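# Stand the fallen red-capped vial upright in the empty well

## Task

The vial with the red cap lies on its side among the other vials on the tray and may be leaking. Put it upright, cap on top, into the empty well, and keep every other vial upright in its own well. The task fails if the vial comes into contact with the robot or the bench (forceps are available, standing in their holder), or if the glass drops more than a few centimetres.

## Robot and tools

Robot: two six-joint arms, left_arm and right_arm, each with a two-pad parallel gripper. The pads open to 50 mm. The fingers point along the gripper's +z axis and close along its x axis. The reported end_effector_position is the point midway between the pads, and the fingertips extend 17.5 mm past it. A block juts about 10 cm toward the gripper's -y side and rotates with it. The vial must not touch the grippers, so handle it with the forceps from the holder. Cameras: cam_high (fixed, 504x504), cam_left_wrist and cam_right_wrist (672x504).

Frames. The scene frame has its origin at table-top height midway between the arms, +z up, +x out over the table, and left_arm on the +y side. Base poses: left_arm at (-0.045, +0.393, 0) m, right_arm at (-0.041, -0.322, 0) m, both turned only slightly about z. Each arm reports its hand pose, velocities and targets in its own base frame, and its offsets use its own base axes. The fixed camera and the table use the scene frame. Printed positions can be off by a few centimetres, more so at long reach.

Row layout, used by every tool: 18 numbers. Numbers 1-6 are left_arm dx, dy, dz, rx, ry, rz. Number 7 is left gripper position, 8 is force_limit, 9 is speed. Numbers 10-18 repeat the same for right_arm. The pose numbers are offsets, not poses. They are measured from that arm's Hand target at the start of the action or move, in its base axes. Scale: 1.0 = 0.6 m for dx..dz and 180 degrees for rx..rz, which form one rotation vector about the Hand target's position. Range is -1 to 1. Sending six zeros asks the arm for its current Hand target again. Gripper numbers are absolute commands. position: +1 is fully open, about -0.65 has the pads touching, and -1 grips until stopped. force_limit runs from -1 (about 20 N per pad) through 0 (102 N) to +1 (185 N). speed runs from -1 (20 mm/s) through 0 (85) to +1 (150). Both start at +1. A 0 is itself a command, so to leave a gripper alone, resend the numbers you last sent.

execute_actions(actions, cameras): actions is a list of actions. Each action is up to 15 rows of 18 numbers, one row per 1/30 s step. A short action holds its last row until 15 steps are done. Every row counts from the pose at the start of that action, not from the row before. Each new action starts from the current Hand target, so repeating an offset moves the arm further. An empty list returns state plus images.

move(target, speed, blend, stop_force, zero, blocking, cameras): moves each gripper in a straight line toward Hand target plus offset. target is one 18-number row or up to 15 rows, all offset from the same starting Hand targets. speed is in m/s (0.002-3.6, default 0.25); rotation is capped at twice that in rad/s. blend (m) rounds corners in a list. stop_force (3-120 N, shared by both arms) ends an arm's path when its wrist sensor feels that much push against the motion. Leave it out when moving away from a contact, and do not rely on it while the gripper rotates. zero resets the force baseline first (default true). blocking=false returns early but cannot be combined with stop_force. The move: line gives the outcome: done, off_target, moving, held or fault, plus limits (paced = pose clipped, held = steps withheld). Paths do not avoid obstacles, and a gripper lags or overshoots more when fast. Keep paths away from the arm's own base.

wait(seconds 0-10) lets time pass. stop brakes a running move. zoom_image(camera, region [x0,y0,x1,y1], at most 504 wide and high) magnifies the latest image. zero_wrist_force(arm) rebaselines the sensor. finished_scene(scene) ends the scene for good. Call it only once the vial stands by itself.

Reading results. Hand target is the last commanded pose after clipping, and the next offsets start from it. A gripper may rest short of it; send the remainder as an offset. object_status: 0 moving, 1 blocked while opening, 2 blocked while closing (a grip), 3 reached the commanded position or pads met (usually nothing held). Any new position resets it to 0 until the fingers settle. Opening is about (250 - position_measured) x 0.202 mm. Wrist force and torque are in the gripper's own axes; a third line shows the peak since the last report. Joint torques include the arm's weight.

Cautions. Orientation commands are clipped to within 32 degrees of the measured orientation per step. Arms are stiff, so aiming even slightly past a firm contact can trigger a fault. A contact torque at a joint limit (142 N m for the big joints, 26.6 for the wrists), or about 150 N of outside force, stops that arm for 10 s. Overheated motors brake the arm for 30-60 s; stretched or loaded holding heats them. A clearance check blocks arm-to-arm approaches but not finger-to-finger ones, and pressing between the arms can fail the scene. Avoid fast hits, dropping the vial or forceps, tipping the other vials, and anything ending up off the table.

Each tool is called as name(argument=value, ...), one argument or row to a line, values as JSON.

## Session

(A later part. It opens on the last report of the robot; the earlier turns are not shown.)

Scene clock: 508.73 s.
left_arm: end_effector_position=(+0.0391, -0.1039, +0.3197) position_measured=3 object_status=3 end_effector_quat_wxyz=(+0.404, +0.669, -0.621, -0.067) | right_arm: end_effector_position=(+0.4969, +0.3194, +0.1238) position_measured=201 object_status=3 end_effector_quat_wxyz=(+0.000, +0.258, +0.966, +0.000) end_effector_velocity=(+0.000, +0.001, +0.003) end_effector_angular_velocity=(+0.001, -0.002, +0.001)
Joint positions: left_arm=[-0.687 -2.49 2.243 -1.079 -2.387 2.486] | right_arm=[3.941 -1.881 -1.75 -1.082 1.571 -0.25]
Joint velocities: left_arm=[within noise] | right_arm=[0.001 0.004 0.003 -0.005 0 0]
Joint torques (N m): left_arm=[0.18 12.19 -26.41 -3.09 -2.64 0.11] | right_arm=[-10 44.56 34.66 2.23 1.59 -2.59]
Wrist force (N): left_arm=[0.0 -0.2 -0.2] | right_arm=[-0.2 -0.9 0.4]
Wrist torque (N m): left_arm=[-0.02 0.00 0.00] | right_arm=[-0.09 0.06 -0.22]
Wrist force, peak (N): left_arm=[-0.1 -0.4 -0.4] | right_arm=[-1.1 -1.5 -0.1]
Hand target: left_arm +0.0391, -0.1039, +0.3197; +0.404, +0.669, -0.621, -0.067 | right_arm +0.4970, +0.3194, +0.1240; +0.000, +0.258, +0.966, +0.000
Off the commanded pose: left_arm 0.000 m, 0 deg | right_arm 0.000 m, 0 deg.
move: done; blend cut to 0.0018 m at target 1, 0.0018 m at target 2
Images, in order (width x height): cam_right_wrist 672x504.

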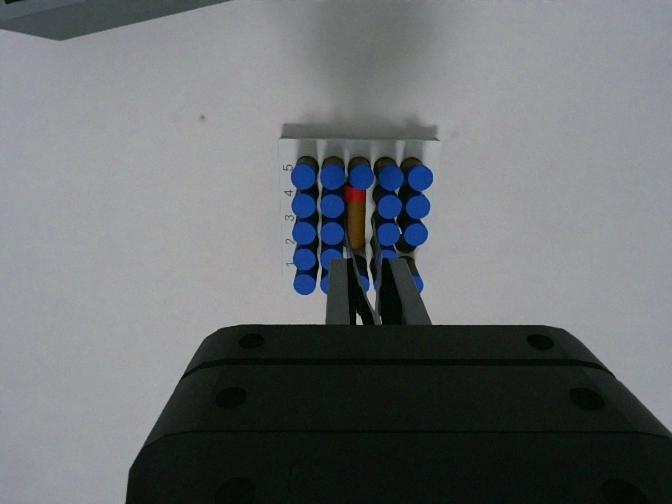

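move(
  target=[0,0,0,0,0,0,1,1,1,0.00195,-0.0011,0,0,0,0,-0.327,-0.8,-0.8],
  speed=0.05,
)

move(
  target=[0,0,0,0,0,0,1,1,1,0,0,-0.0217,0,0,0,-0.327,-0.8,-0.8],
  speed=0.012,
  stop_force=3,
  cameras=["cam_right_wrist"],
)

zoom_image(
  camera="cam_right_wrist",
  region=[310, 140, 420, 270],
)

Scene clock: 519.93 s.
left_arm: end_effector_position=(+0.0391, -0.1039, +0.3197) position_measured=3 object_status=3 end_effector_quat_wxyz=(+0.404, +0.669, -0.621, -0.067) | right_arm: end_effector_position=(+0.4982, +0.3187, +0.1240) position_measured=201 object_status=3 end_effector_quat_wxyz=(+0.000, +0.258, +0.966, +0.000)
Joint positions: left_arm=[-0.687 -2.49 2.243 -1.079 -2.387 2.486] | right_arm=[3.938 -1.882 -1.748 -1.083 1.571 -0.253]
Joint torques (N m): left_arm=[0.32 12.23 -26.83 -3.12 -2.66 0.08] | right_arm=[-6.45 31.65 31.02 2.04 0.97 -2]
Wrist force (N): left_arm=[-0.1 -0.2 -0.2] | right_arm=[-0.1 -0.8 0.4]
Wrist torque (N m): left_arm=[-0.03 0.01 0.00] | right_arm=[-0.07 0.05 -0.15]
Wrist force, peak (N): left_arm=[-0.2 -0.1 -0.5] | right_arm=[-0.3 -1.1 0.4]
Hand target: left_arm +0.0391, -0.1039, +0.3197; +0.404, +0.669, -0.621, -0.067 | right_arm +0.4982, +0.3188, +0.1240; +0.000, +0.258, +0.966, +0.000
Off the commanded pose: left_arm 0.000 m, 0 deg | right_arm 0.000 m, 0 deg.
move: done

Scene clock: 522.03 s.
left_arm: end_effector_position=(+0.0391, -0.1039, +0.3197) position_measured=3 object_status=3 end_effector_quat_wxyz=(+0.404, +0.669, -0.621, -0.067) | right_arm: end_effector_position=(+0.4982, +0.3188, +0.1124) position_measured=201 object_status=3 end_effector_quat_wxyz=(+0.000, +0.258, +0.966, +0.000)
Joint positions: left_arm=[-0.687 -2.49 2.243 -1.079 -2.387 2.486] | right_arm=[3.938 -1.895 -1.763 -1.054 1.571 -0.253]
Joint torques (N m): left_arm=[0.38 12.56 -26.66 -3.15 -2.72 0.09] | right_arm=[-0.56 44.89 32.7 4.13 0.86 0.7]
Wrist force (N): left_arm=[-0.1 -0.1 -0.3] | right_arm=[-0.5 -0.6 -1.6]
Wrist torque (N m): left_arm=[-0.01 0.01 0.00] | right_arm=[-0.09 0.10 -0.16]
Wrist force, peak (N): left_arm=[0.0 -0.2 -0.5] | right_arm=[-0.4 -1.7 -13.0]
Hand target: left_arm +0.0391, -0.1039, +0.3197; +0.404, +0.669, -0.621, -0.067 | right_arm +0.4982, +0.3188, +0.1124; +0.000, +0.258, +0.966, +0.000 (not the last commanded pose)
Off the commanded pose: left_arm 0.000 m, 0 deg | right_arm 0.001 m, 0 deg.
move: contact (right_arm)
Images, in order (width x height): cam_right_wrist 672x504.

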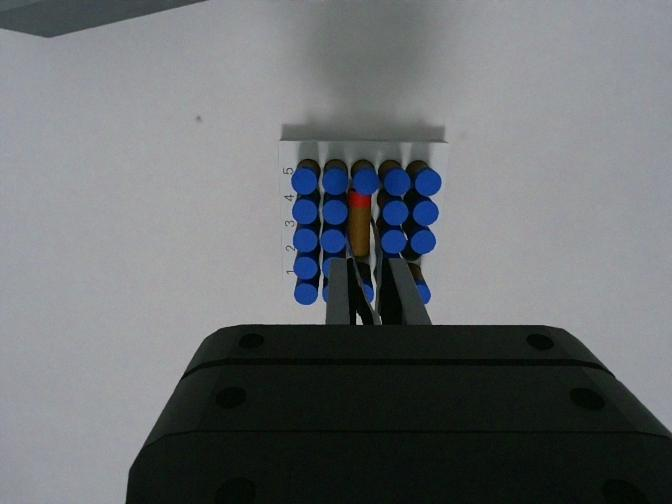

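Scaled by 3.877 from the camera's 672x504 image, which has a finer 960x720 frame.

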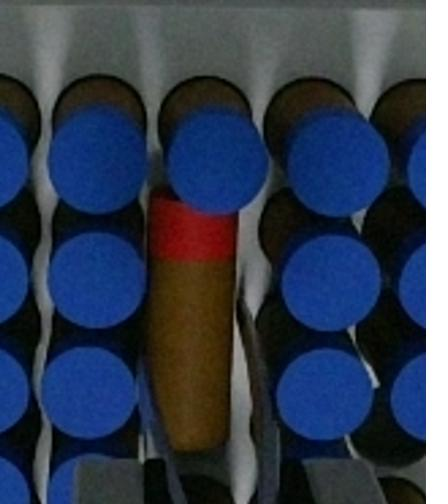

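move(
  target=[
    [0,0,0,0,0,0,1,1,1,0,0,0.0023,0,0,0,-0.327,-0.8,-0.8],
    [0,0,0,0,0,0,1,1,1,0,0,0.0023,0,0,0,-0.345,-0.8,-1],
  ],
  speed=0.02,
  cameras=["cam_right_wrist"],
)

zoom_image(
  camera="cam_right_wrist",
  region=[310, 140, 420, 270],
)

Scene clock: 534.80 s.
left_arm: end_effector_position=(+0.0391, -0.1039, +0.3197) position_measured=3 object_status=3 end_effector_quat_wxyz=(+0.404, +0.669, -0.621, -0.067) | right_arm: end_effector_position=(+0.4982, +0.3188, +0.1138) position_measured=203 object_status=3 end_effector_quat_wxyz=(+0.000, +0.258, +0.966, +0.000)
Joint positions: left_arm=[-0.687 -2.49 2.243 -1.079 -2.387 2.486] | right_arm=[3.938 -1.894 -1.761 -1.057 1.571 -0.253]
Joint torques (N m): left_arm=[0.37 12.69 -26.98 -3.05 -2.68 0.12] | right_arm=[-4.96 39.24 26.34 4.28 0.96 1.03]
Wrist force (N): left_arm=[-0.1 -0.2 -0.1] | right_arm=[-0.4 -0.9 0.4]
Wrist torque (N m): left_arm=[-0.02 0.02 0.00] | right_arm=[-0.11 0.07 -0.16]
Wrist force, peak (N): left_arm=[-0.2 -0.4 -0.3] | right_arm=[-0.6 -1.0 -2.2]
Hand target: left_arm +0.0391, -0.1039, +0.3197; +0.404, +0.669, -0.621, -0.067 | right_arm +0.4982, +0.3188, +0.1137; +0.000, +0.258, +0.966, +0.000
Off the commanded pose: left_arm 0.000 m, 0 deg | right_arm 0.000 m, 0 deg.
move: done
Images, in order (width x height): cam_right_wrist 672x504.

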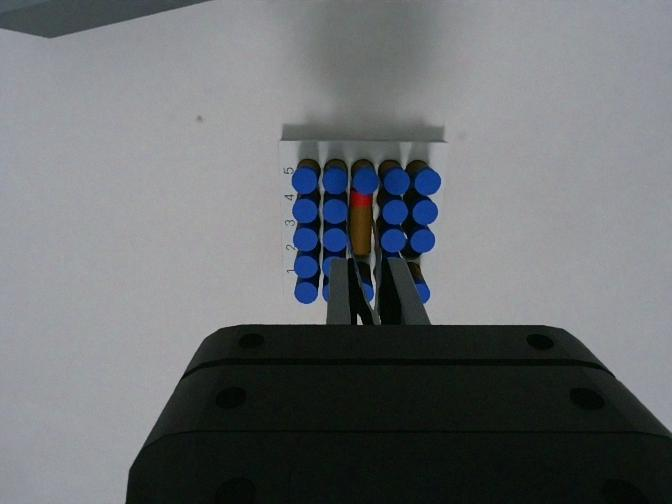

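Scaled by 3.877 from the camera's 672x504 image, which has a finer 960x720 frame.

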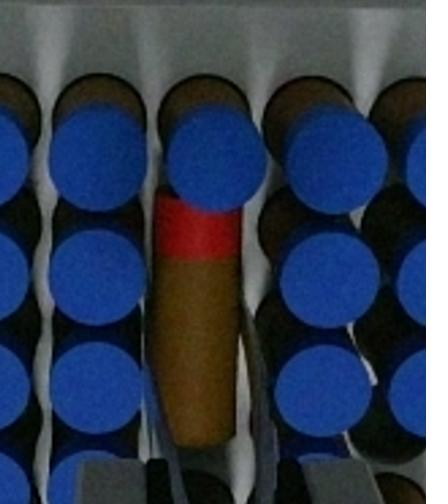

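move(
  target=[
    [0,0,0,0,0,0,1,1,1,-0.00915,-0.01088,0.0004,0.02408,-0.01385,0,-0.345,-0.8,-1],
    [0,0,0,0,0,0,1,1,1,-0.0161,-0.02298,-0.0005,0.04817,-0.0277,0,-0.345,-0.8,-1],
    [0,0,0,0,0,0,1,1,1,-0.0230,-0.03498,-0.0025,0.07225,-0.04154,0,-0.345,-0.8,-1],
  ],
  speed=0.06,
  blend=[0.001,0.001,0],
  cameras=["cam_right_wrist"],
)

zoom_image(
  camera="cam_right_wrist",
  region=[310, 140, 420, 270],
)

Scene clock: 562.53 s.
left_arm: end_effector_position=(+0.0391, -0.1039, +0.3197) position_measured=3 object_status=3 end_effector_quat_wxyz=(+0.404, +0.669, -0.621, -0.067) | right_arm: end_effector_position=(+0.4843, +0.2977, +0.1122) position_measured=203 object_status=3 end_effector_quat_wxyz=(+0.034, +0.256, +0.958, +0.126)
Joint positions: left_arm=[-0.687 -2.49 2.243 -1.079 -2.387 2.486] | right_arm=[3.894 -1.776 -2.026 -0.659 1.646 -0.287]
Joint torques (N m): left_arm=[-0.2 12.31 -27.63 -3.09 -2.76 0.18] | right_arm=[3.68 25.07 32.97 2.22 -1.44 0.01]
Wrist force (N): left_arm=[-0.1 0.0 -0.3] | right_arm=[-0.5 -0.9 0.2]
Wrist torque (N m): left_arm=[-0.01 0.03 0.00] | right_arm=[-0.06 0.13 -0.17]
Wrist force, peak (N): left_arm=[-0.2 -0.4 -0.3] | right_arm=[-0.7 -1.5 0.5]
Hand target: left_arm +0.0391, -0.1039, +0.3197; +0.404, +0.669, -0.621, -0.067 | right_arm +0.4844, +0.2978, +0.1122; +0.034, +0.256, +0.958, +0.126
Off the commanded pose: left_arm 0.000 m, 0 deg | right_arm 0.000 m, 0 deg.
move: done
Images, in order (width x height): cam_right_wrist 672x504.

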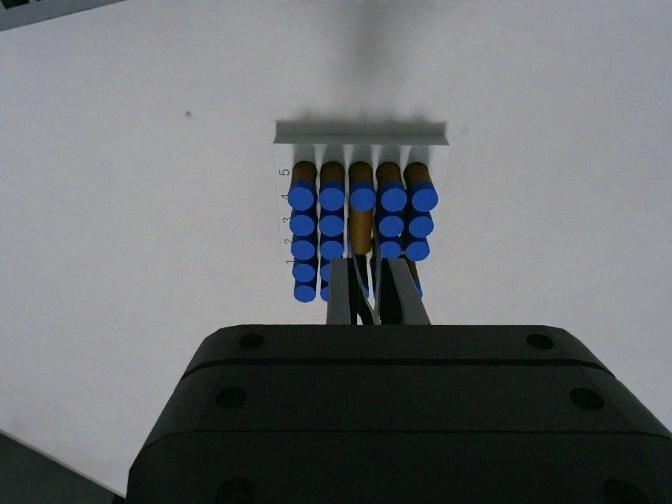

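Scaled by 3.877 from the camera's 672x504 image, which has a finer 960x720 frame.

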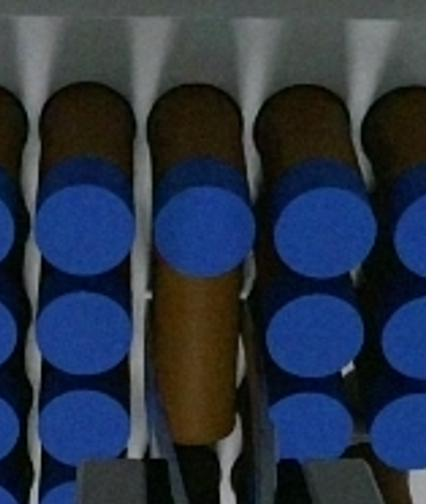

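move(
  target=[
    [0,0,0,0,0,0,1,1,1,-0.00678,-0.0118,-0.00327,0.02408,-0.01385,0,-0.345,-0.8,-1],
    [0,0,0,0,0,0,1,1,1,-0.0134,-0.02332,-0.00772,0.04817,-0.0277,0,-0.345,-0.8,-1],
    [0,0,0,0,0,0,1,1,1,-0.0134,-0.02332,-0.00772,0.04817,-0.0277,0,-1,-1,-1],
  ],
  speed=0.06,
  blend=[0.001,0,0],
  cameras=["cam_right_wrist"],
)

zoom_image(
  camera="cam_right_wrist",
  region=[310, 140, 420, 270],
)

Scene clock: 572.63 s.
left_arm: end_effector_position=(+0.0391, -0.1039, +0.3197) position_measured=3 object_status=3 end_effector_quat_wxyz=(+0.404, +0.669, -0.621, -0.067) | right_arm: end_effector_position=(+0.4763, +0.2838, +0.1076) position_measured=214 object_status=2 end_effector_quat_wxyz=(+0.056, +0.252, +0.943, +0.209)
Joint positions: left_arm=[-0.687 -2.49 2.243 -1.079 -2.387 2.486] | right_arm=[3.855 -1.748 -2.183 -0.366 1.71 -0.306]
Joint torques (N m): left_arm=[0.4 13.11 -27.52 -3.16 -2.8 0.1] | right_arm=[7.11 21.05 29.99 4.89 -0.89 3.18]
Wrist force (N): left_arm=[-0.1 -0.2 -0.2] | right_arm=[-0.5 -1.0 0.5]
Wrist torque (N m): left_arm=[-0.02 0.01 0.00] | right_arm=[0.01 0.10 -0.23]
Wrist force, peak (N): left_arm=[-0.2 -0.4 -0.4] | right_arm=[-0.4 -1.4 0.5]
Hand target: left_arm +0.0391, -0.1039, +0.3197; +0.404, +0.669, -0.621, -0.067 | right_arm +0.4763, +0.2838, +0.1076; +0.056, +0.252, +0.943, +0.209
Off the commanded pose: left_arm 0.000 m, 0 deg | right_arm 0.000 m, 0 deg.
move: done
Images, in order (width x height): cam_right_wrist 672x504.

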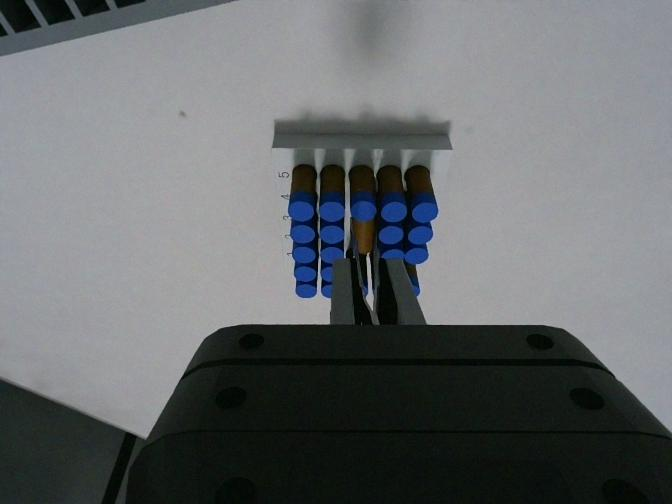

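Scaled by 3.877 from the camera's 672x504 image, which has a finer 960x720 frame.

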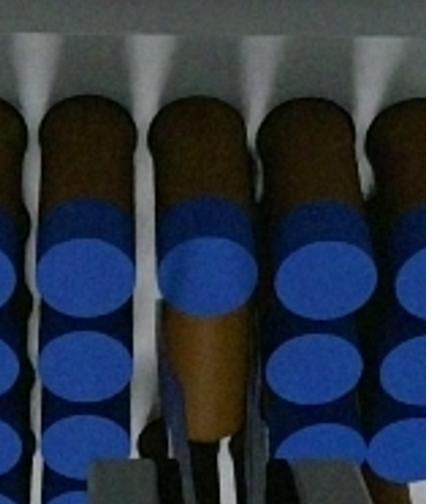

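move(
  target=[0,0,0,0,0,0,1,1,1,0,0,0.1,0,0,0,-1,-1,-1],
  speed=0.06,
  cameras=["cam_right_wrist"],
)

zoom_image(
  camera="cam_right_wrist",
  region=[300, 140, 430, 290],
)

Scene clock: 580.33 s.
left_arm: end_effector_position=(+0.0391, -0.1039, +0.3197) position_measured=3 object_status=3 end_effector_quat_wxyz=(+0.404, +0.669, -0.621, -0.067) | right_arm: end_effector_position=(+0.4764, +0.2838, +0.1678) position_measured=214 object_status=2 end_effector_quat_wxyz=(+0.056, +0.252, +0.943, +0.209)
Joint positions: left_arm=[-0.687 -2.49 2.243 -1.079 -2.387 2.486] | right_arm=[3.855 -1.64 -2.11 -0.547 1.71 -0.306]
Joint torques (N m): left_arm=[0.14 12.51 -27.84 -3.21 -2.82 0.28] | right_arm=[1.08 18.63 10.37 5.15 -0.33 2.65]
Wrist force (N): left_arm=[-0.3 -0.1 -0.1] | right_arm=[-0.2 -0.9 0.7]
Wrist torque (N m): left_arm=[-0.01 0.04 0.00] | right_arm=[0.04 0.09 -0.26]
Wrist force, peak (N): left_arm=[-0.2 -0.1 -0.6] | right_arm=[-0.7 -1.3 1.5]
Hand target: left_arm +0.0391, -0.1039, +0.3197; +0.404, +0.669, -0.621, -0.067 | right_arm +0.4763, +0.2838, +0.1676; +0.056, +0.252, +0.943, +0.209
Off the commanded pose: left_arm 0.000 m, 0 deg | right_arm 0.000 m, 0 deg.
move: done
Images, in order (width x height): cam_right_wrist 672x504.

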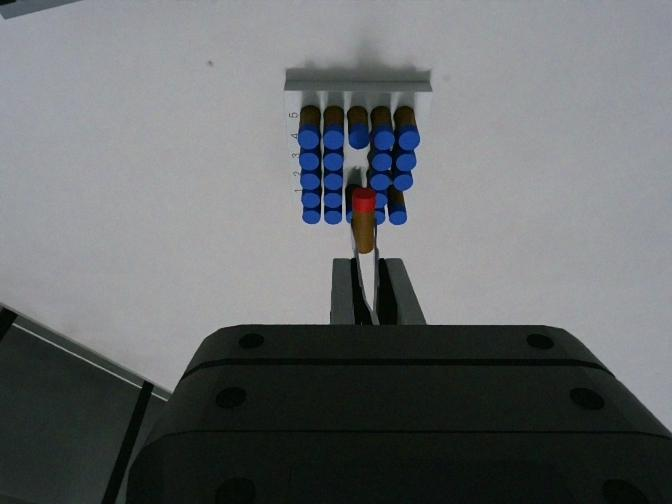

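Scaled by 3.360 from the camera's 672x504 image, which has a finer 960x720 frame.

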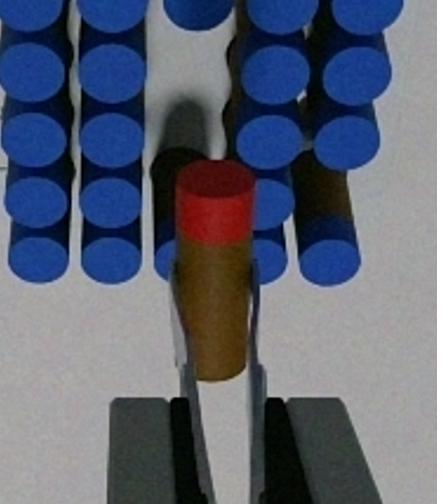

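zoom_image(
  camera="cam_right_wrist",
  region=[330, 175, 400, 265],
)

Scaled by 5.600 from the camera's 672x504 image, which has a finer 960x720 frame.

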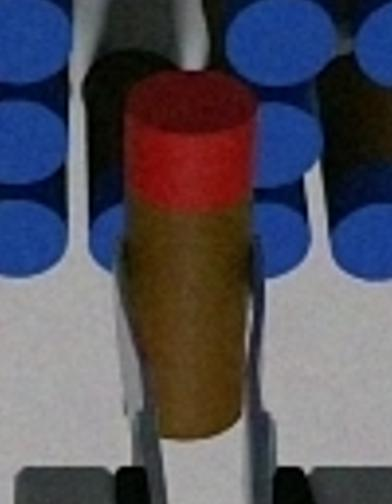

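move(
  target=[0,0,0,0,0,0,1,1,1,-0.1185,0.1757,-0.0293,-0.5754,-0.1547,0.3595,-1,-1,-1],
  speed=0.2,
  cameras=["all"],
)

zoom_image(
  camera="cam_right_wrist",
  region=[280, 140, 450, 300],
)

Scene clock: 701.20 s.
left_arm: end_effector_position=(+0.0391, -0.1039, +0.3197) position_measured=3 object_status=3 end_effector_quat_wxyz=(+0.404, +0.669, -0.621, -0.067) | right_arm: end_effector_position=(+0.4052, +0.3893, +0.1500) position_measured=214 object_status=2 end_effector_quat_wxyz=(+0.301, -0.399, +0.692, -0.521)
Joint positions: left_arm=[-0.687 -2.49 2.243 -1.079 -2.387 2.486] | right_arm=[4.605 -1.984 -1.846 -1.836 0.496 -0.558]
Joint torques (N m): left_arm=[0.18 12.84 -28.09 -3.19 -2.85 0.21] | right_arm=[-8.89 46.33 25.32 2.45 0.5 -1.11]
Wrist force (N): left_arm=[0.1 -0.1 -0.3] | right_arm=[2.2 1.9 -0.8]
Wrist torque (N m): left_arm=[-0.02 -0.01 0.00] | right_arm=[0.44 -0.24 0.17]
Wrist force, peak (N): left_arm=[-0.1 -0.3 -0.6] | right_arm=[2.0 2.6 -1.2]
Hand target: left_arm +0.0391, -0.1039, +0.3197; +0.404, +0.669, -0.621, -0.067 | right_arm +0.4052, +0.3892, +0.1500; +0.301, -0.399, +0.692, -0.521
Off the commanded pose: left_arm 0.000 m, 0 deg | right_arm 0.000 m, 0 deg.
move: done

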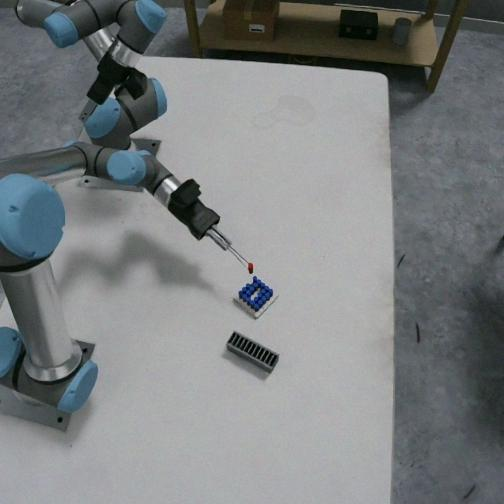

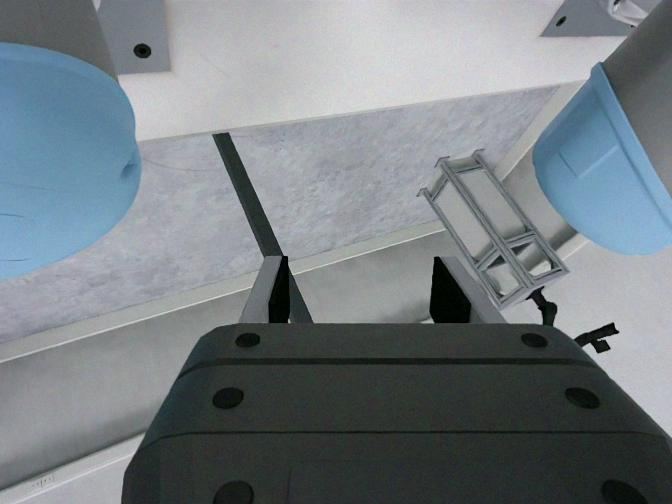

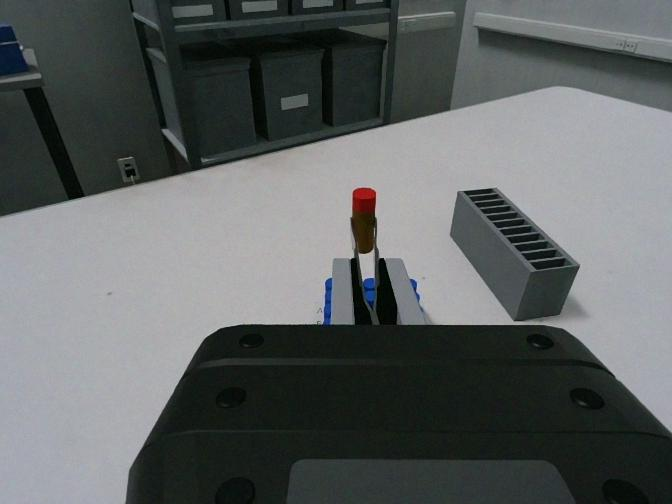

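Scaled by 2.965 from the camera's 672x504 image, which has a finer 960x720 frame.

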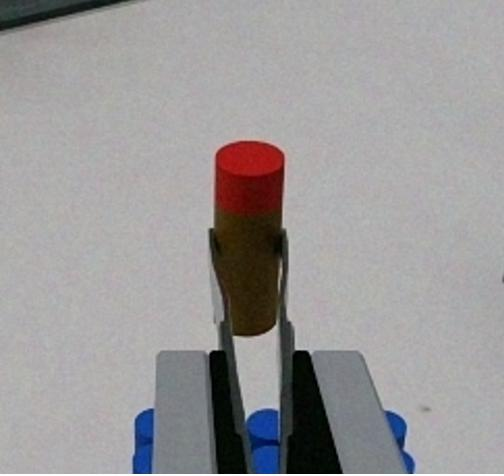

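zoom_image(
  camera="cam_right_wrist",
  region=[330, 175, 400, 265],
)

Scaled by 5.600 from the camera's 672x504 image, which has a finer 960x720 frame.

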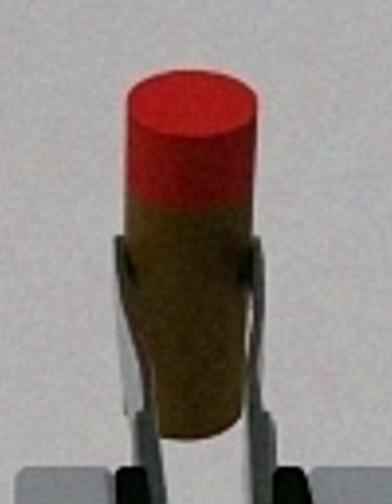

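zoom_image(
  camera="cam_right_wrist",
  region=[440, 180, 590, 330],
)

zoom_image(
  camera="cam_right_wrist",
  region=[310, 250, 430, 330],
)

Scaled by 3.360 from the camera's 672x504 image, which has a finer 960x720 frame.

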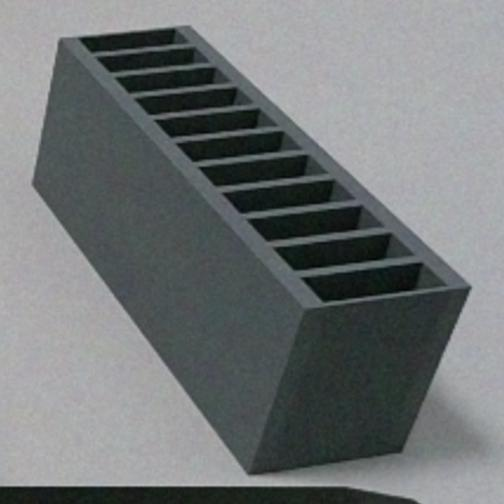

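Scaled by 4.200 from the camera's 672x504 image, which has a finer 960x720 frame.

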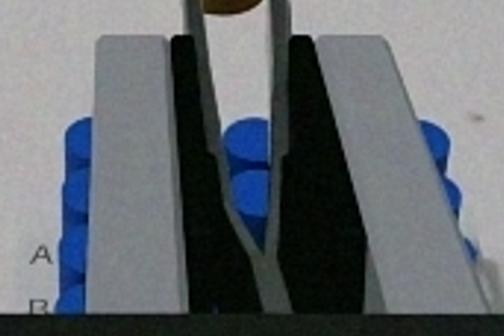

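move(
  target=[0,0,0,0,0,0,1,1,1,-0.0090,0.0093,-0.1045,0.00556,0.00962,0,-1,-1,-1],
  speed=0.08,
  cameras=["all"],
)

zoom_image(
  camera="cam_right_wrist",
  region=[310, 175, 430, 325],
)

Scene clock: 760.37 s.
left_arm: end_effector_position=(+0.0391, -0.1039, +0.3197) position_measured=3 object_status=3 end_effector_quat_wxyz=(+0.404, +0.669, -0.621, -0.067) | right_arm: end_effector_position=(+0.3998, +0.3947, +0.0873) position_measured=214 object_status=2 end_effector_quat_wxyz=(+0.294, -0.405, +0.700, -0.509)
Joint positions: left_arm=[-0.687 -2.49 2.243 -1.079 -2.387 2.486] | right_arm=[4.612 -2.078 -1.89 -1.645 0.521 -0.602]
Joint torques (N m): left_arm=[0.49 12.69 -28.09 -3.19 -2.84 0.17] | right_arm=[-3.04 43.54 25.28 0.71 -2.81 3.13]
Wrist force (N): left_arm=[-0.1 -0.1 -0.3] | right_arm=[1.9 1.7 -1.1]
Wrist torque (N m): left_arm=[-0.02 0.02 0.00] | right_arm=[0.39 -0.17 0.23]
Wrist force, peak (N): left_arm=[0.0 -0.4 -0.6] | right_arm=[1.9 3.2 -0.6]
Hand target: left_arm +0.0391, -0.1039, +0.3197; +0.404, +0.669, -0.621, -0.067 | right_arm +0.3998, +0.3948, +0.0873; +0.294, -0.405, +0.701, -0.509
Off the commanded pose: left_arm 0.000 m, 0 deg | right_arm 0.000 m, 0 deg.
move: done

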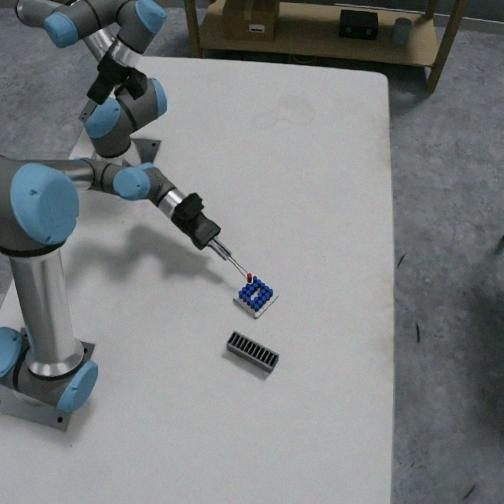

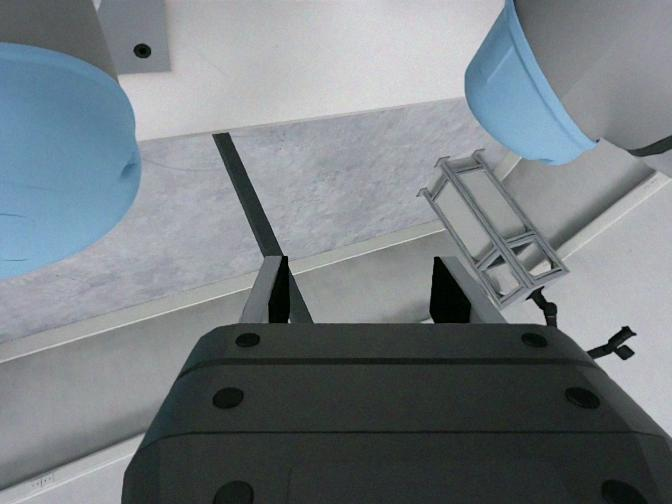

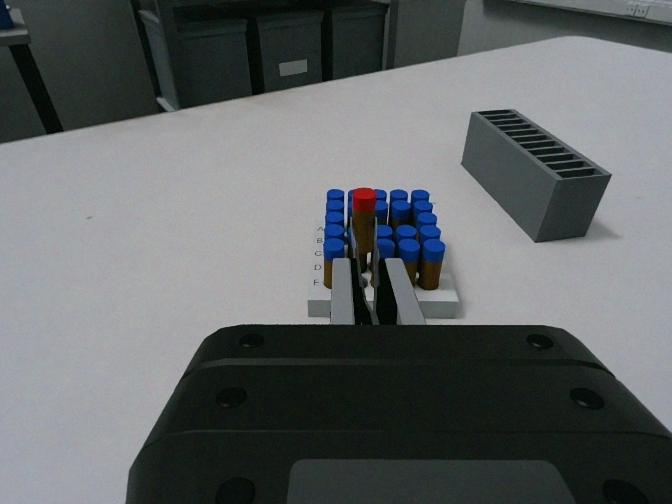

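Scaled by 3.360 from the camera's 672x504 image, which has a finer 960x720 frame.

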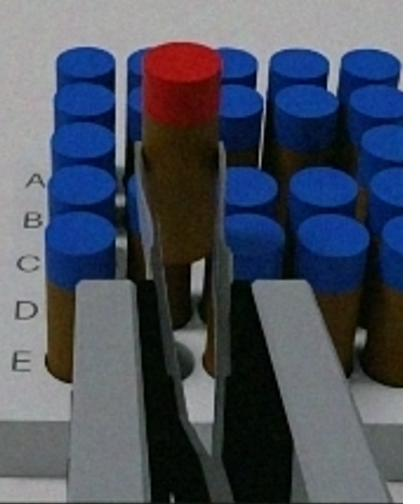

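zoom_image(
  camera="cam_right_wrist",
  region=[320, 180, 390, 250],
)

zoom_image(
  camera="cam_right_wrist",
  region=[375, 215, 455, 295],
)

zoom_image(
  camera="cam_right_wrist",
  region=[315, 225, 395, 305],
)

Scaled by 7.200 from the camera's 672x504 image, which has a finer 960x720 frame.

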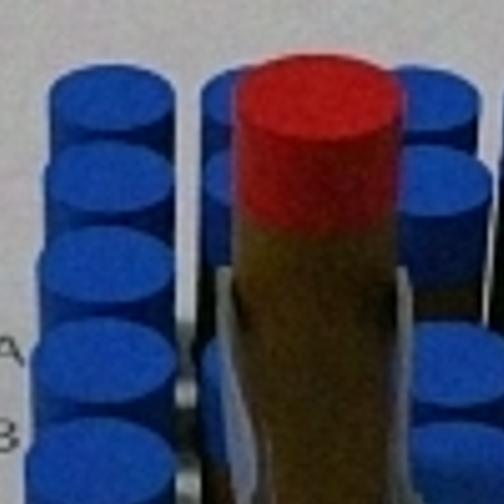

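Scaled by 6.300 from the camera's 672x504 image, which has a finer 960x720 frame.

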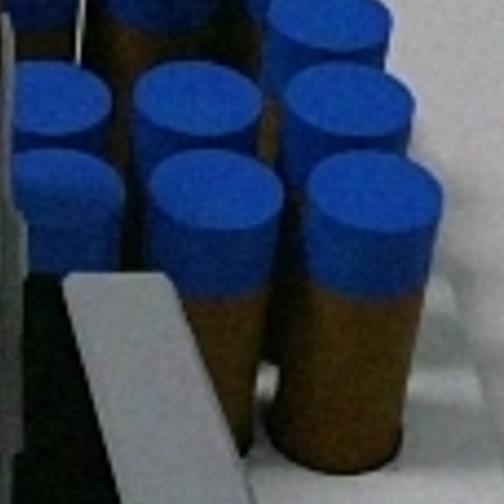

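Scaled by 6.300 from the camera's 672x504 image, which has a finer 960x720 frame.

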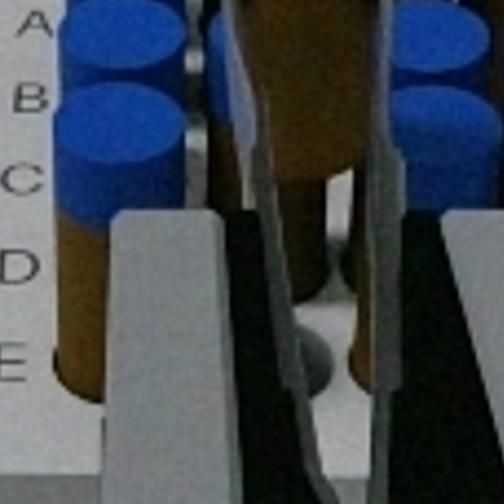

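move(
  target=[
    [0,0,0,0,0,0,1,1,1,0.00155,0.00267,0,0,0,0,-1,-1,-1],
    [0,0,0,0,0,0,1,1,1,0.00155,0.00267,-0.0217,0,0,0,-1,-1,-1],
  ],
  speed=0.04,
  cameras=["cam_right_wrist"],
)

zoom_image(
  camera="cam_right_wrist",
  region=[310, 175, 430, 265],
)

zoom_image(
  camera="cam_right_wrist",
  region=[335, 215, 395, 275],
)

Scene clock: 855.47 s.
left_arm: end_effector_position=(+0.0391, -0.1039, +0.3197) position_measured=3 object_status=3 end_effector_quat_wxyz=(+0.404, +0.669, -0.621, -0.067) | right_arm: end_effector_position=(+0.4008, +0.3963, +0.0742) position_measured=214 object_status=2 end_effector_quat_wxyz=(+0.294, -0.405, +0.701, -0.509)
Joint positions: left_arm=[-0.687 -2.49 2.243 -1.079 -2.387 2.486] | right_arm=[4.61 -2.105 -1.891 -1.615 0.52 -0.604]
Joint torques (N m): left_arm=[0.13 12.25 -28.47 -3.32 -2.84 0.19] | right_arm=[-3.34 47.29 13.78 -0.02 -0.85 2.7]
Wrist force (N): left_arm=[0.0 -0.2 -0.3] | right_arm=[2.0 1.9 -0.9]
Wrist torque (N m): left_arm=[-0.02 -0.01 0.00] | right_arm=[0.40 -0.17 0.23]
Wrist force, peak (N): left_arm=[0.0 -0.4 -0.5] | right_arm=[1.6 2.7 -0.5]
Hand target: left_arm +0.0391, -0.1039, +0.3197; +0.404, +0.669, -0.621, -0.067 | right_arm +0.4008, +0.3964, +0.0743; +0.294, -0.405, +0.701, -0.509
Off the commanded pose: left_arm 0.000 m, 0 deg | right_arm 0.000 m, 0 deg.
move: done
Images, in order (width x height): cam_right_wrist 672x504.

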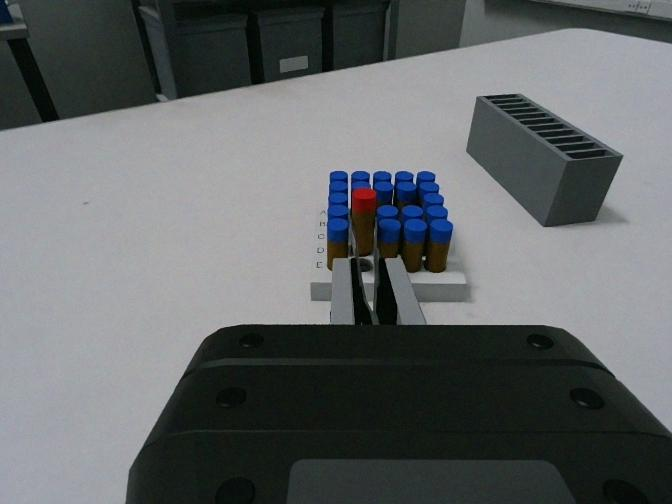

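Scaled by 4.200 from the camera's 672x504 image, which has a finer 960x720 frame.

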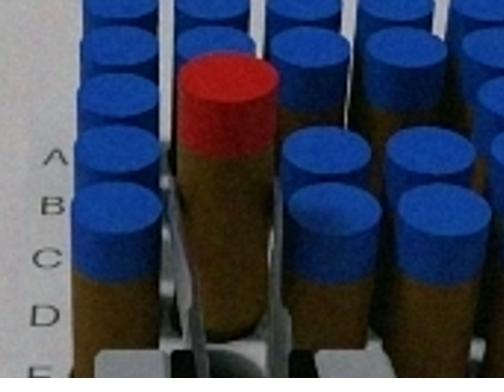

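Scaled by 8.400 from the camera's 672x504 image, which has a finer 960x720 frame.

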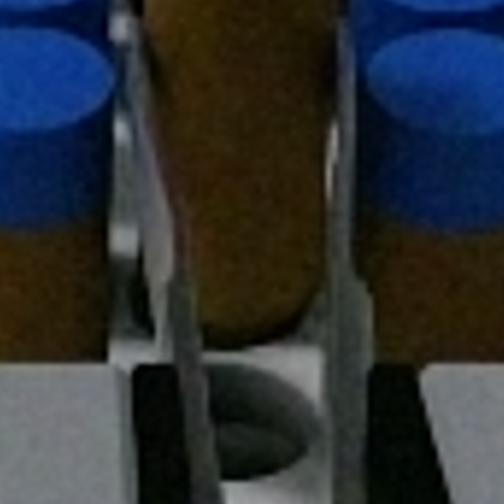

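move(
  target=[0,0,0,0,0,0,1,1,1,0,0,-0.0158,0.00778,-0.00449,-0.00292,-1,-1,-1],
  speed=0.04,
  cameras=["cam_right_wrist"],
)

zoom_image(
  camera="cam_right_wrist",
  region=[310, 165, 430, 265],
)

zoom_image(
  camera="cam_right_wrist",
  region=[335, 215, 395, 275],
)

Scene clock: 879.30 s.
left_arm: end_effector_position=(+0.0391, -0.1039, +0.3197) position_measured=3 object_status=3 end_effector_quat_wxyz=(+0.404, +0.669, -0.621, -0.067) | right_arm: end_effector_position=(+0.4008, +0.3964, +0.0647) position_measured=214 object_status=2 end_effector_quat_wxyz=(+0.302, -0.394, +0.707, -0.505)
Joint positions: left_arm=[-0.687 -2.49 2.243 -1.079 -2.387 2.486] | right_arm=[4.61 -2.123 -1.895 -1.593 0.52 -0.574]
Joint torques (N m): left_arm=[0.48 12.53 -28.48 -3.32 -2.8 0.22] | right_arm=[0.99 47.7 8.73 -0.53 0.1 -2.25]
Wrist force (N): left_arm=[-0.1 -0.3 -0.2] | right_arm=[1.7 2.0 -1.0]
Wrist torque (N m): left_arm=[-0.04 0.01 0.00] | right_arm=[0.39 -0.13 0.15]
Wrist force, peak (N): left_arm=[-0.4 -0.3 -0.5] | right_arm=[1.9 2.3 -1.0]
Hand target: left_arm +0.0391, -0.1039, +0.3197; +0.404, +0.669, -0.621, -0.067 | right_arm +0.4008, +0.3964, +0.0648; +0.301, -0.394, +0.706, -0.505
Off the commanded pose: left_arm 0.000 m, 0 deg | right_arm 0.000 m, 0 deg.
move: done
Images, in order (width x height): cam_right_wrist 672x504.

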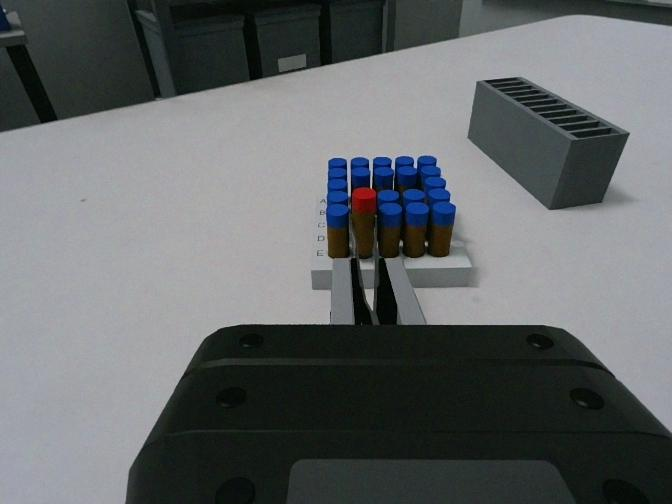

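Scaled by 4.200 from the camera's 672x504 image, which has a finer 960x720 frame.

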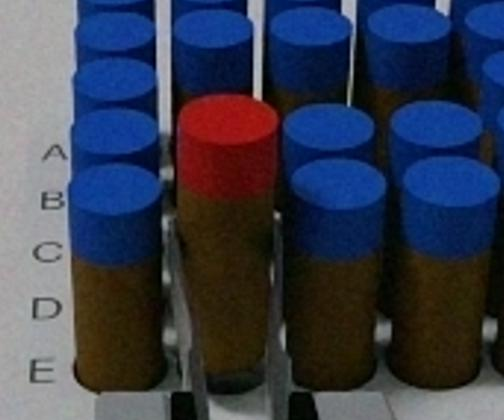

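Scaled by 8.400 from the camera's 672x504 image, which has a finer 960x720 frame.

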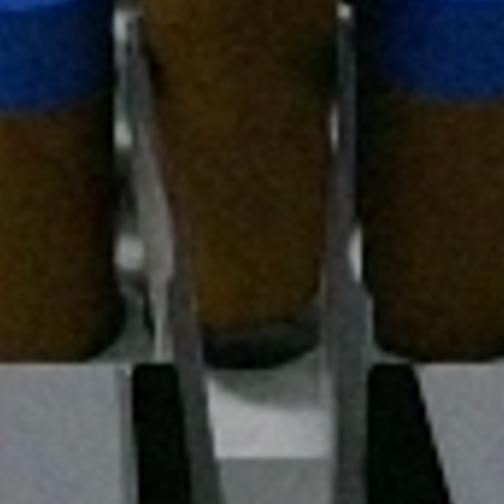

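move(
  target=[0,0,0,0,0,0,1,1,1,0.0002,-0.0001,-0.0148,0,0,0,-1,-1,-1],
  speed=0.01,
  stop_force=3,
  cameras=["cam_right_wrist"],
)

zoom_image(
  camera="cam_right_wrist",
  region=[310, 165, 430, 265],
)

zoom_image(
  camera="cam_right_wrist",
  region=[335, 215, 395, 275],
)

Scene clock: 899.80 s.
left_arm: end_effector_position=(+0.0391, -0.1039, +0.3197) position_measured=3 object_status=3 end_effector_quat_wxyz=(+0.404, +0.669, -0.621, -0.067) | right_arm: end_effector_position=(+0.4009, +0.3963, +0.0559) position_measured=214 object_status=2 end_effector_quat_wxyz=(+0.301, -0.394, +0.706, -0.505)
Joint positions: left_arm=[-0.687 -2.49 2.243 -1.079 -2.387 2.486] | right_arm=[4.61 -2.14 -1.898 -1.573 0.52 -0.575]
Joint torques (N m): left_arm=[0.37 12.6 -29.26 -3.25 -2.84 0.14] | right_arm=[-8.41 34.92 3.17 2.3 -2.33 -2.3]
Wrist force (N): left_arm=[-0.1 -0.2 -0.3] | right_arm=[2.1 0.1 -1.5]
Wrist torque (N m): left_arm=[-0.02 0.00 0.00] | right_arm=[0.50 -0.11 0.19]
Wrist force, peak (N): left_arm=[-0.1 -0.3 -0.6] | right_arm=[2.0 2.0 -1.1]
Hand target: left_arm +0.0391, -0.1039, +0.3197; +0.404, +0.669, -0.621, -0.067 | right_arm +0.4009, +0.3963, +0.0559; +0.301, -0.394, +0.706, -0.505
Off the commanded pose: left_arm 0.000 m, 0 deg | right_arm 0.000 m, 0 deg.
move: contact (right_arm)
Images, in order (width x height): cam_right_wrist 672x504.

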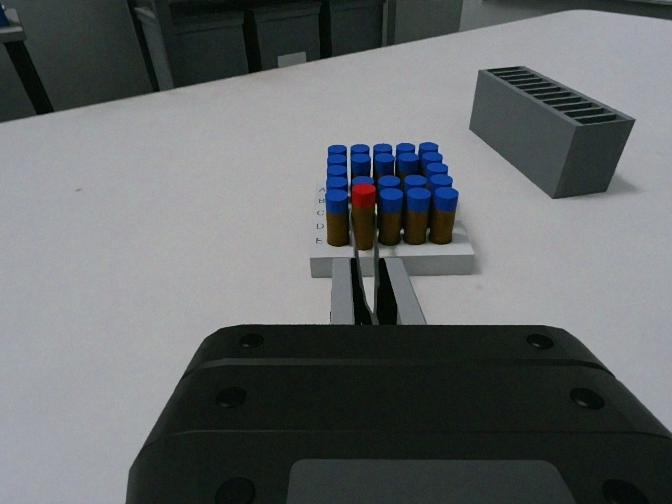

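Scaled by 4.200 from the camera's 672x504 image, which has a finer 960x720 frame.

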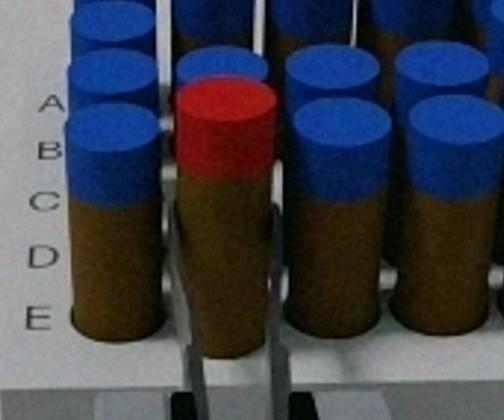

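Scaled by 8.400 from the camera's 672x504 image, which has a finer 960x720 frame.

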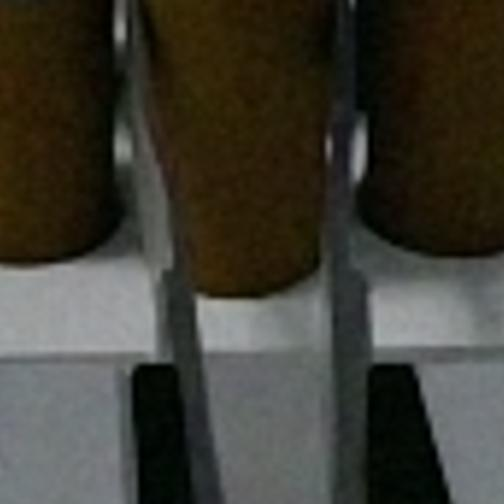

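move(
  target=[
    [0,0,0,0,0,0,1,1,1,0,0,0.005,0,0,0,-1,-1,-1],
    [0,0,0,0,0,0,1,1,1,0.00592,-0.00342,0.005,0,0,0,-1,-1,-1],
  ],
  speed=0.03,
  cameras=["cam_right_wrist"],
)

zoom_image(
  camera="cam_right_wrist",
  region=[310, 165, 430, 265],
)

zoom_image(
  camera="cam_right_wrist",
  region=[335, 215, 395, 275],
)

Scene clock: 927.50 s.
left_arm: end_effector_position=(+0.0391, -0.1039, +0.3197) position_measured=3 object_status=3 end_effector_quat_wxyz=(+0.404, +0.669, -0.621, -0.067) | right_arm: end_effector_position=(+0.4045, +0.3942, +0.0589) position_measured=214 object_status=2 end_effector_quat_wxyz=(+0.301, -0.394, +0.706, -0.505)
Joint positions: left_arm=[-0.687 -2.49 2.243 -1.079 -2.387 2.486] | right_arm=[4.603 -2.133 -1.901 -1.569 0.514 -0.584]
Joint torques (N m): left_arm=[-0.14 12.37 -28.9 -3.36 -2.8 0.24] | right_arm=[6.79 44.92 13.09 0.03 0.76 3.06]
Wrist force (N): left_arm=[-0.1 -0.2 -0.4] | right_arm=[1.6 1.8 -1.0]
Wrist torque (N m): left_arm=[-0.03 0.01 0.00] | right_arm=[0.37 -0.12 0.23]
Wrist force, peak (N): left_arm=[-0.3 -0.2 -0.5] | right_arm=[2.2 -1.3 -1.9]
Hand target: left_arm +0.0391, -0.1039, +0.3197; +0.404, +0.669, -0.621, -0.067 | right_arm +0.4044, +0.3943, +0.0589; +0.301, -0.394, +0.706, -0.505
Off the commanded pose: left_arm 0.000 m, 0 deg | right_arm 0.000 m, 0 deg.
move: done
Images, in order (width x height): cam_right_wrist 672x504.

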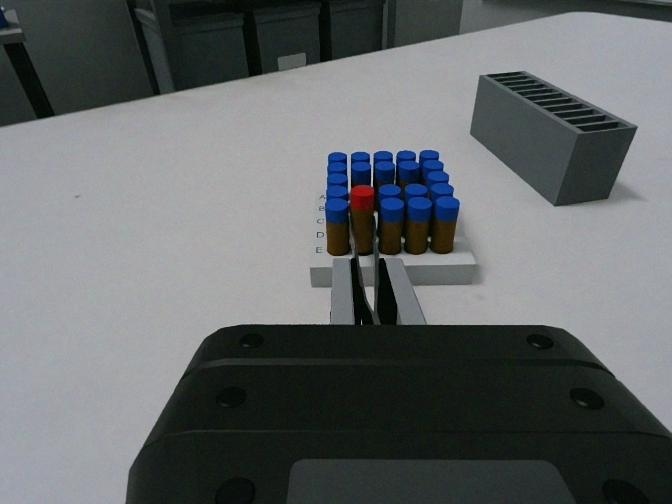

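Scaled by 4.200 from the camera's 672x504 image, which has a finer 960x720 frame.

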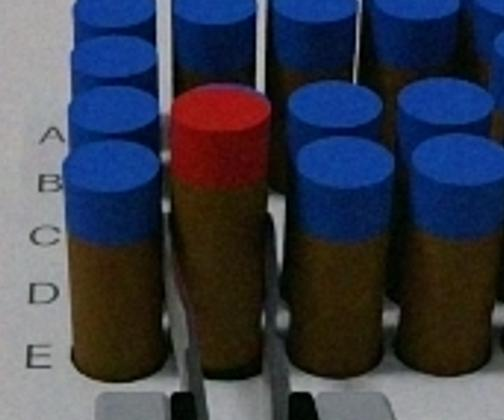

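Scaled by 8.400 from the camera's 672x504 image, which has a finer 960x720 frame.

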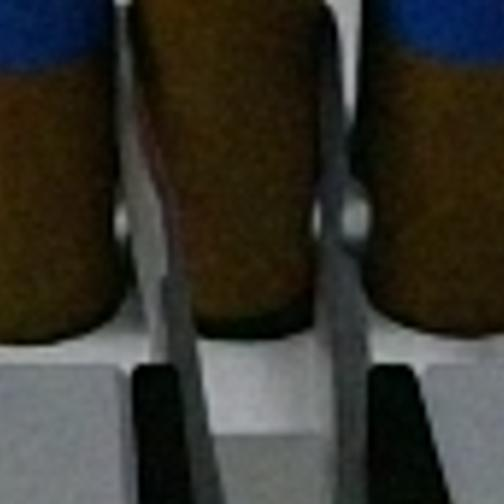

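move(
  target=[0,0,0,0,0,0,1,1,1,0,0,-0.0017,0,0,0,-1,-1,-1],
  speed=0.03,
  cameras=["cam_right_wrist"],
)

zoom_image(
  camera="cam_right_wrist",
  region=[335, 215, 395, 275],
)

zoom_image(
  camera="cam_right_wrist",
  region=[325, 175, 405, 235],
)

Scene clock: 952.97 s.
left_arm: end_effector_position=(+0.0391, -0.1039, +0.3197) position_measured=3 object_status=3 end_effector_quat_wxyz=(+0.404, +0.669, -0.621, -0.067) | right_arm: end_effector_position=(+0.4044, +0.3943, +0.0578) position_measured=214 object_status=2 end_effector_quat_wxyz=(+0.301, -0.394, +0.707, -0.505)
Joint positions: left_arm=[-0.687 -2.49 2.243 -1.079 -2.387 2.486] | right_arm=[4.603 -2.135 -1.902 -1.567 0.514 -0.583]
Joint torques (N m): left_arm=[0.37 12.88 -29.31 -3.41 -2.85 0.2] | right_arm=[6.17 37.01 2.72 2.34 0.49 3.44]
Wrist force (N): left_arm=[-0.2 -0.2 -0.6] | right_arm=[1.6 1.8 -1.0]
Wrist torque (N m): left_arm=[-0.02 0.03 0.00] | right_arm=[0.37 -0.12 0.20]
Wrist force, peak (N): left_arm=[-0.2 -0.1 -0.7] | right_arm=[1.9 2.2 -0.7]
Hand target: left_arm +0.0391, -0.1039, +0.3197; +0.404, +0.669, -0.621, -0.067 | right_arm +0.4044, +0.3943, +0.0578; +0.301, -0.394, +0.706, -0.505
Off the commanded pose: left_arm 0.000 m, 0 deg | right_arm 0.000 m, 0 deg.
move: done
Images, in order (width x height): cam_right_wrist 672x504.

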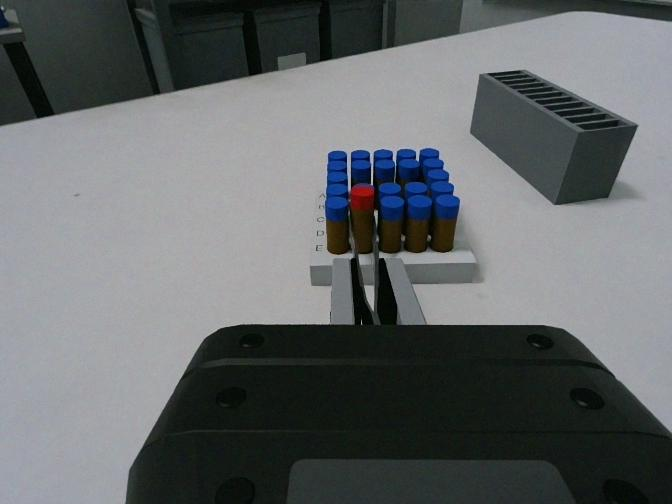

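Scaled by 8.400 from the camera's 672x504 image, which has a finer 960x720 frame.

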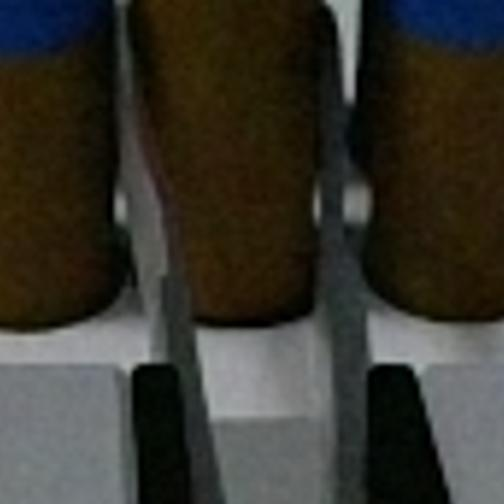

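Scaled by 6.300 from the camera's 672x504 image, which has a finer 960x720 frame.

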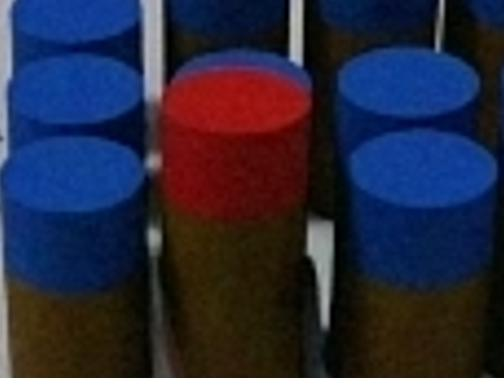

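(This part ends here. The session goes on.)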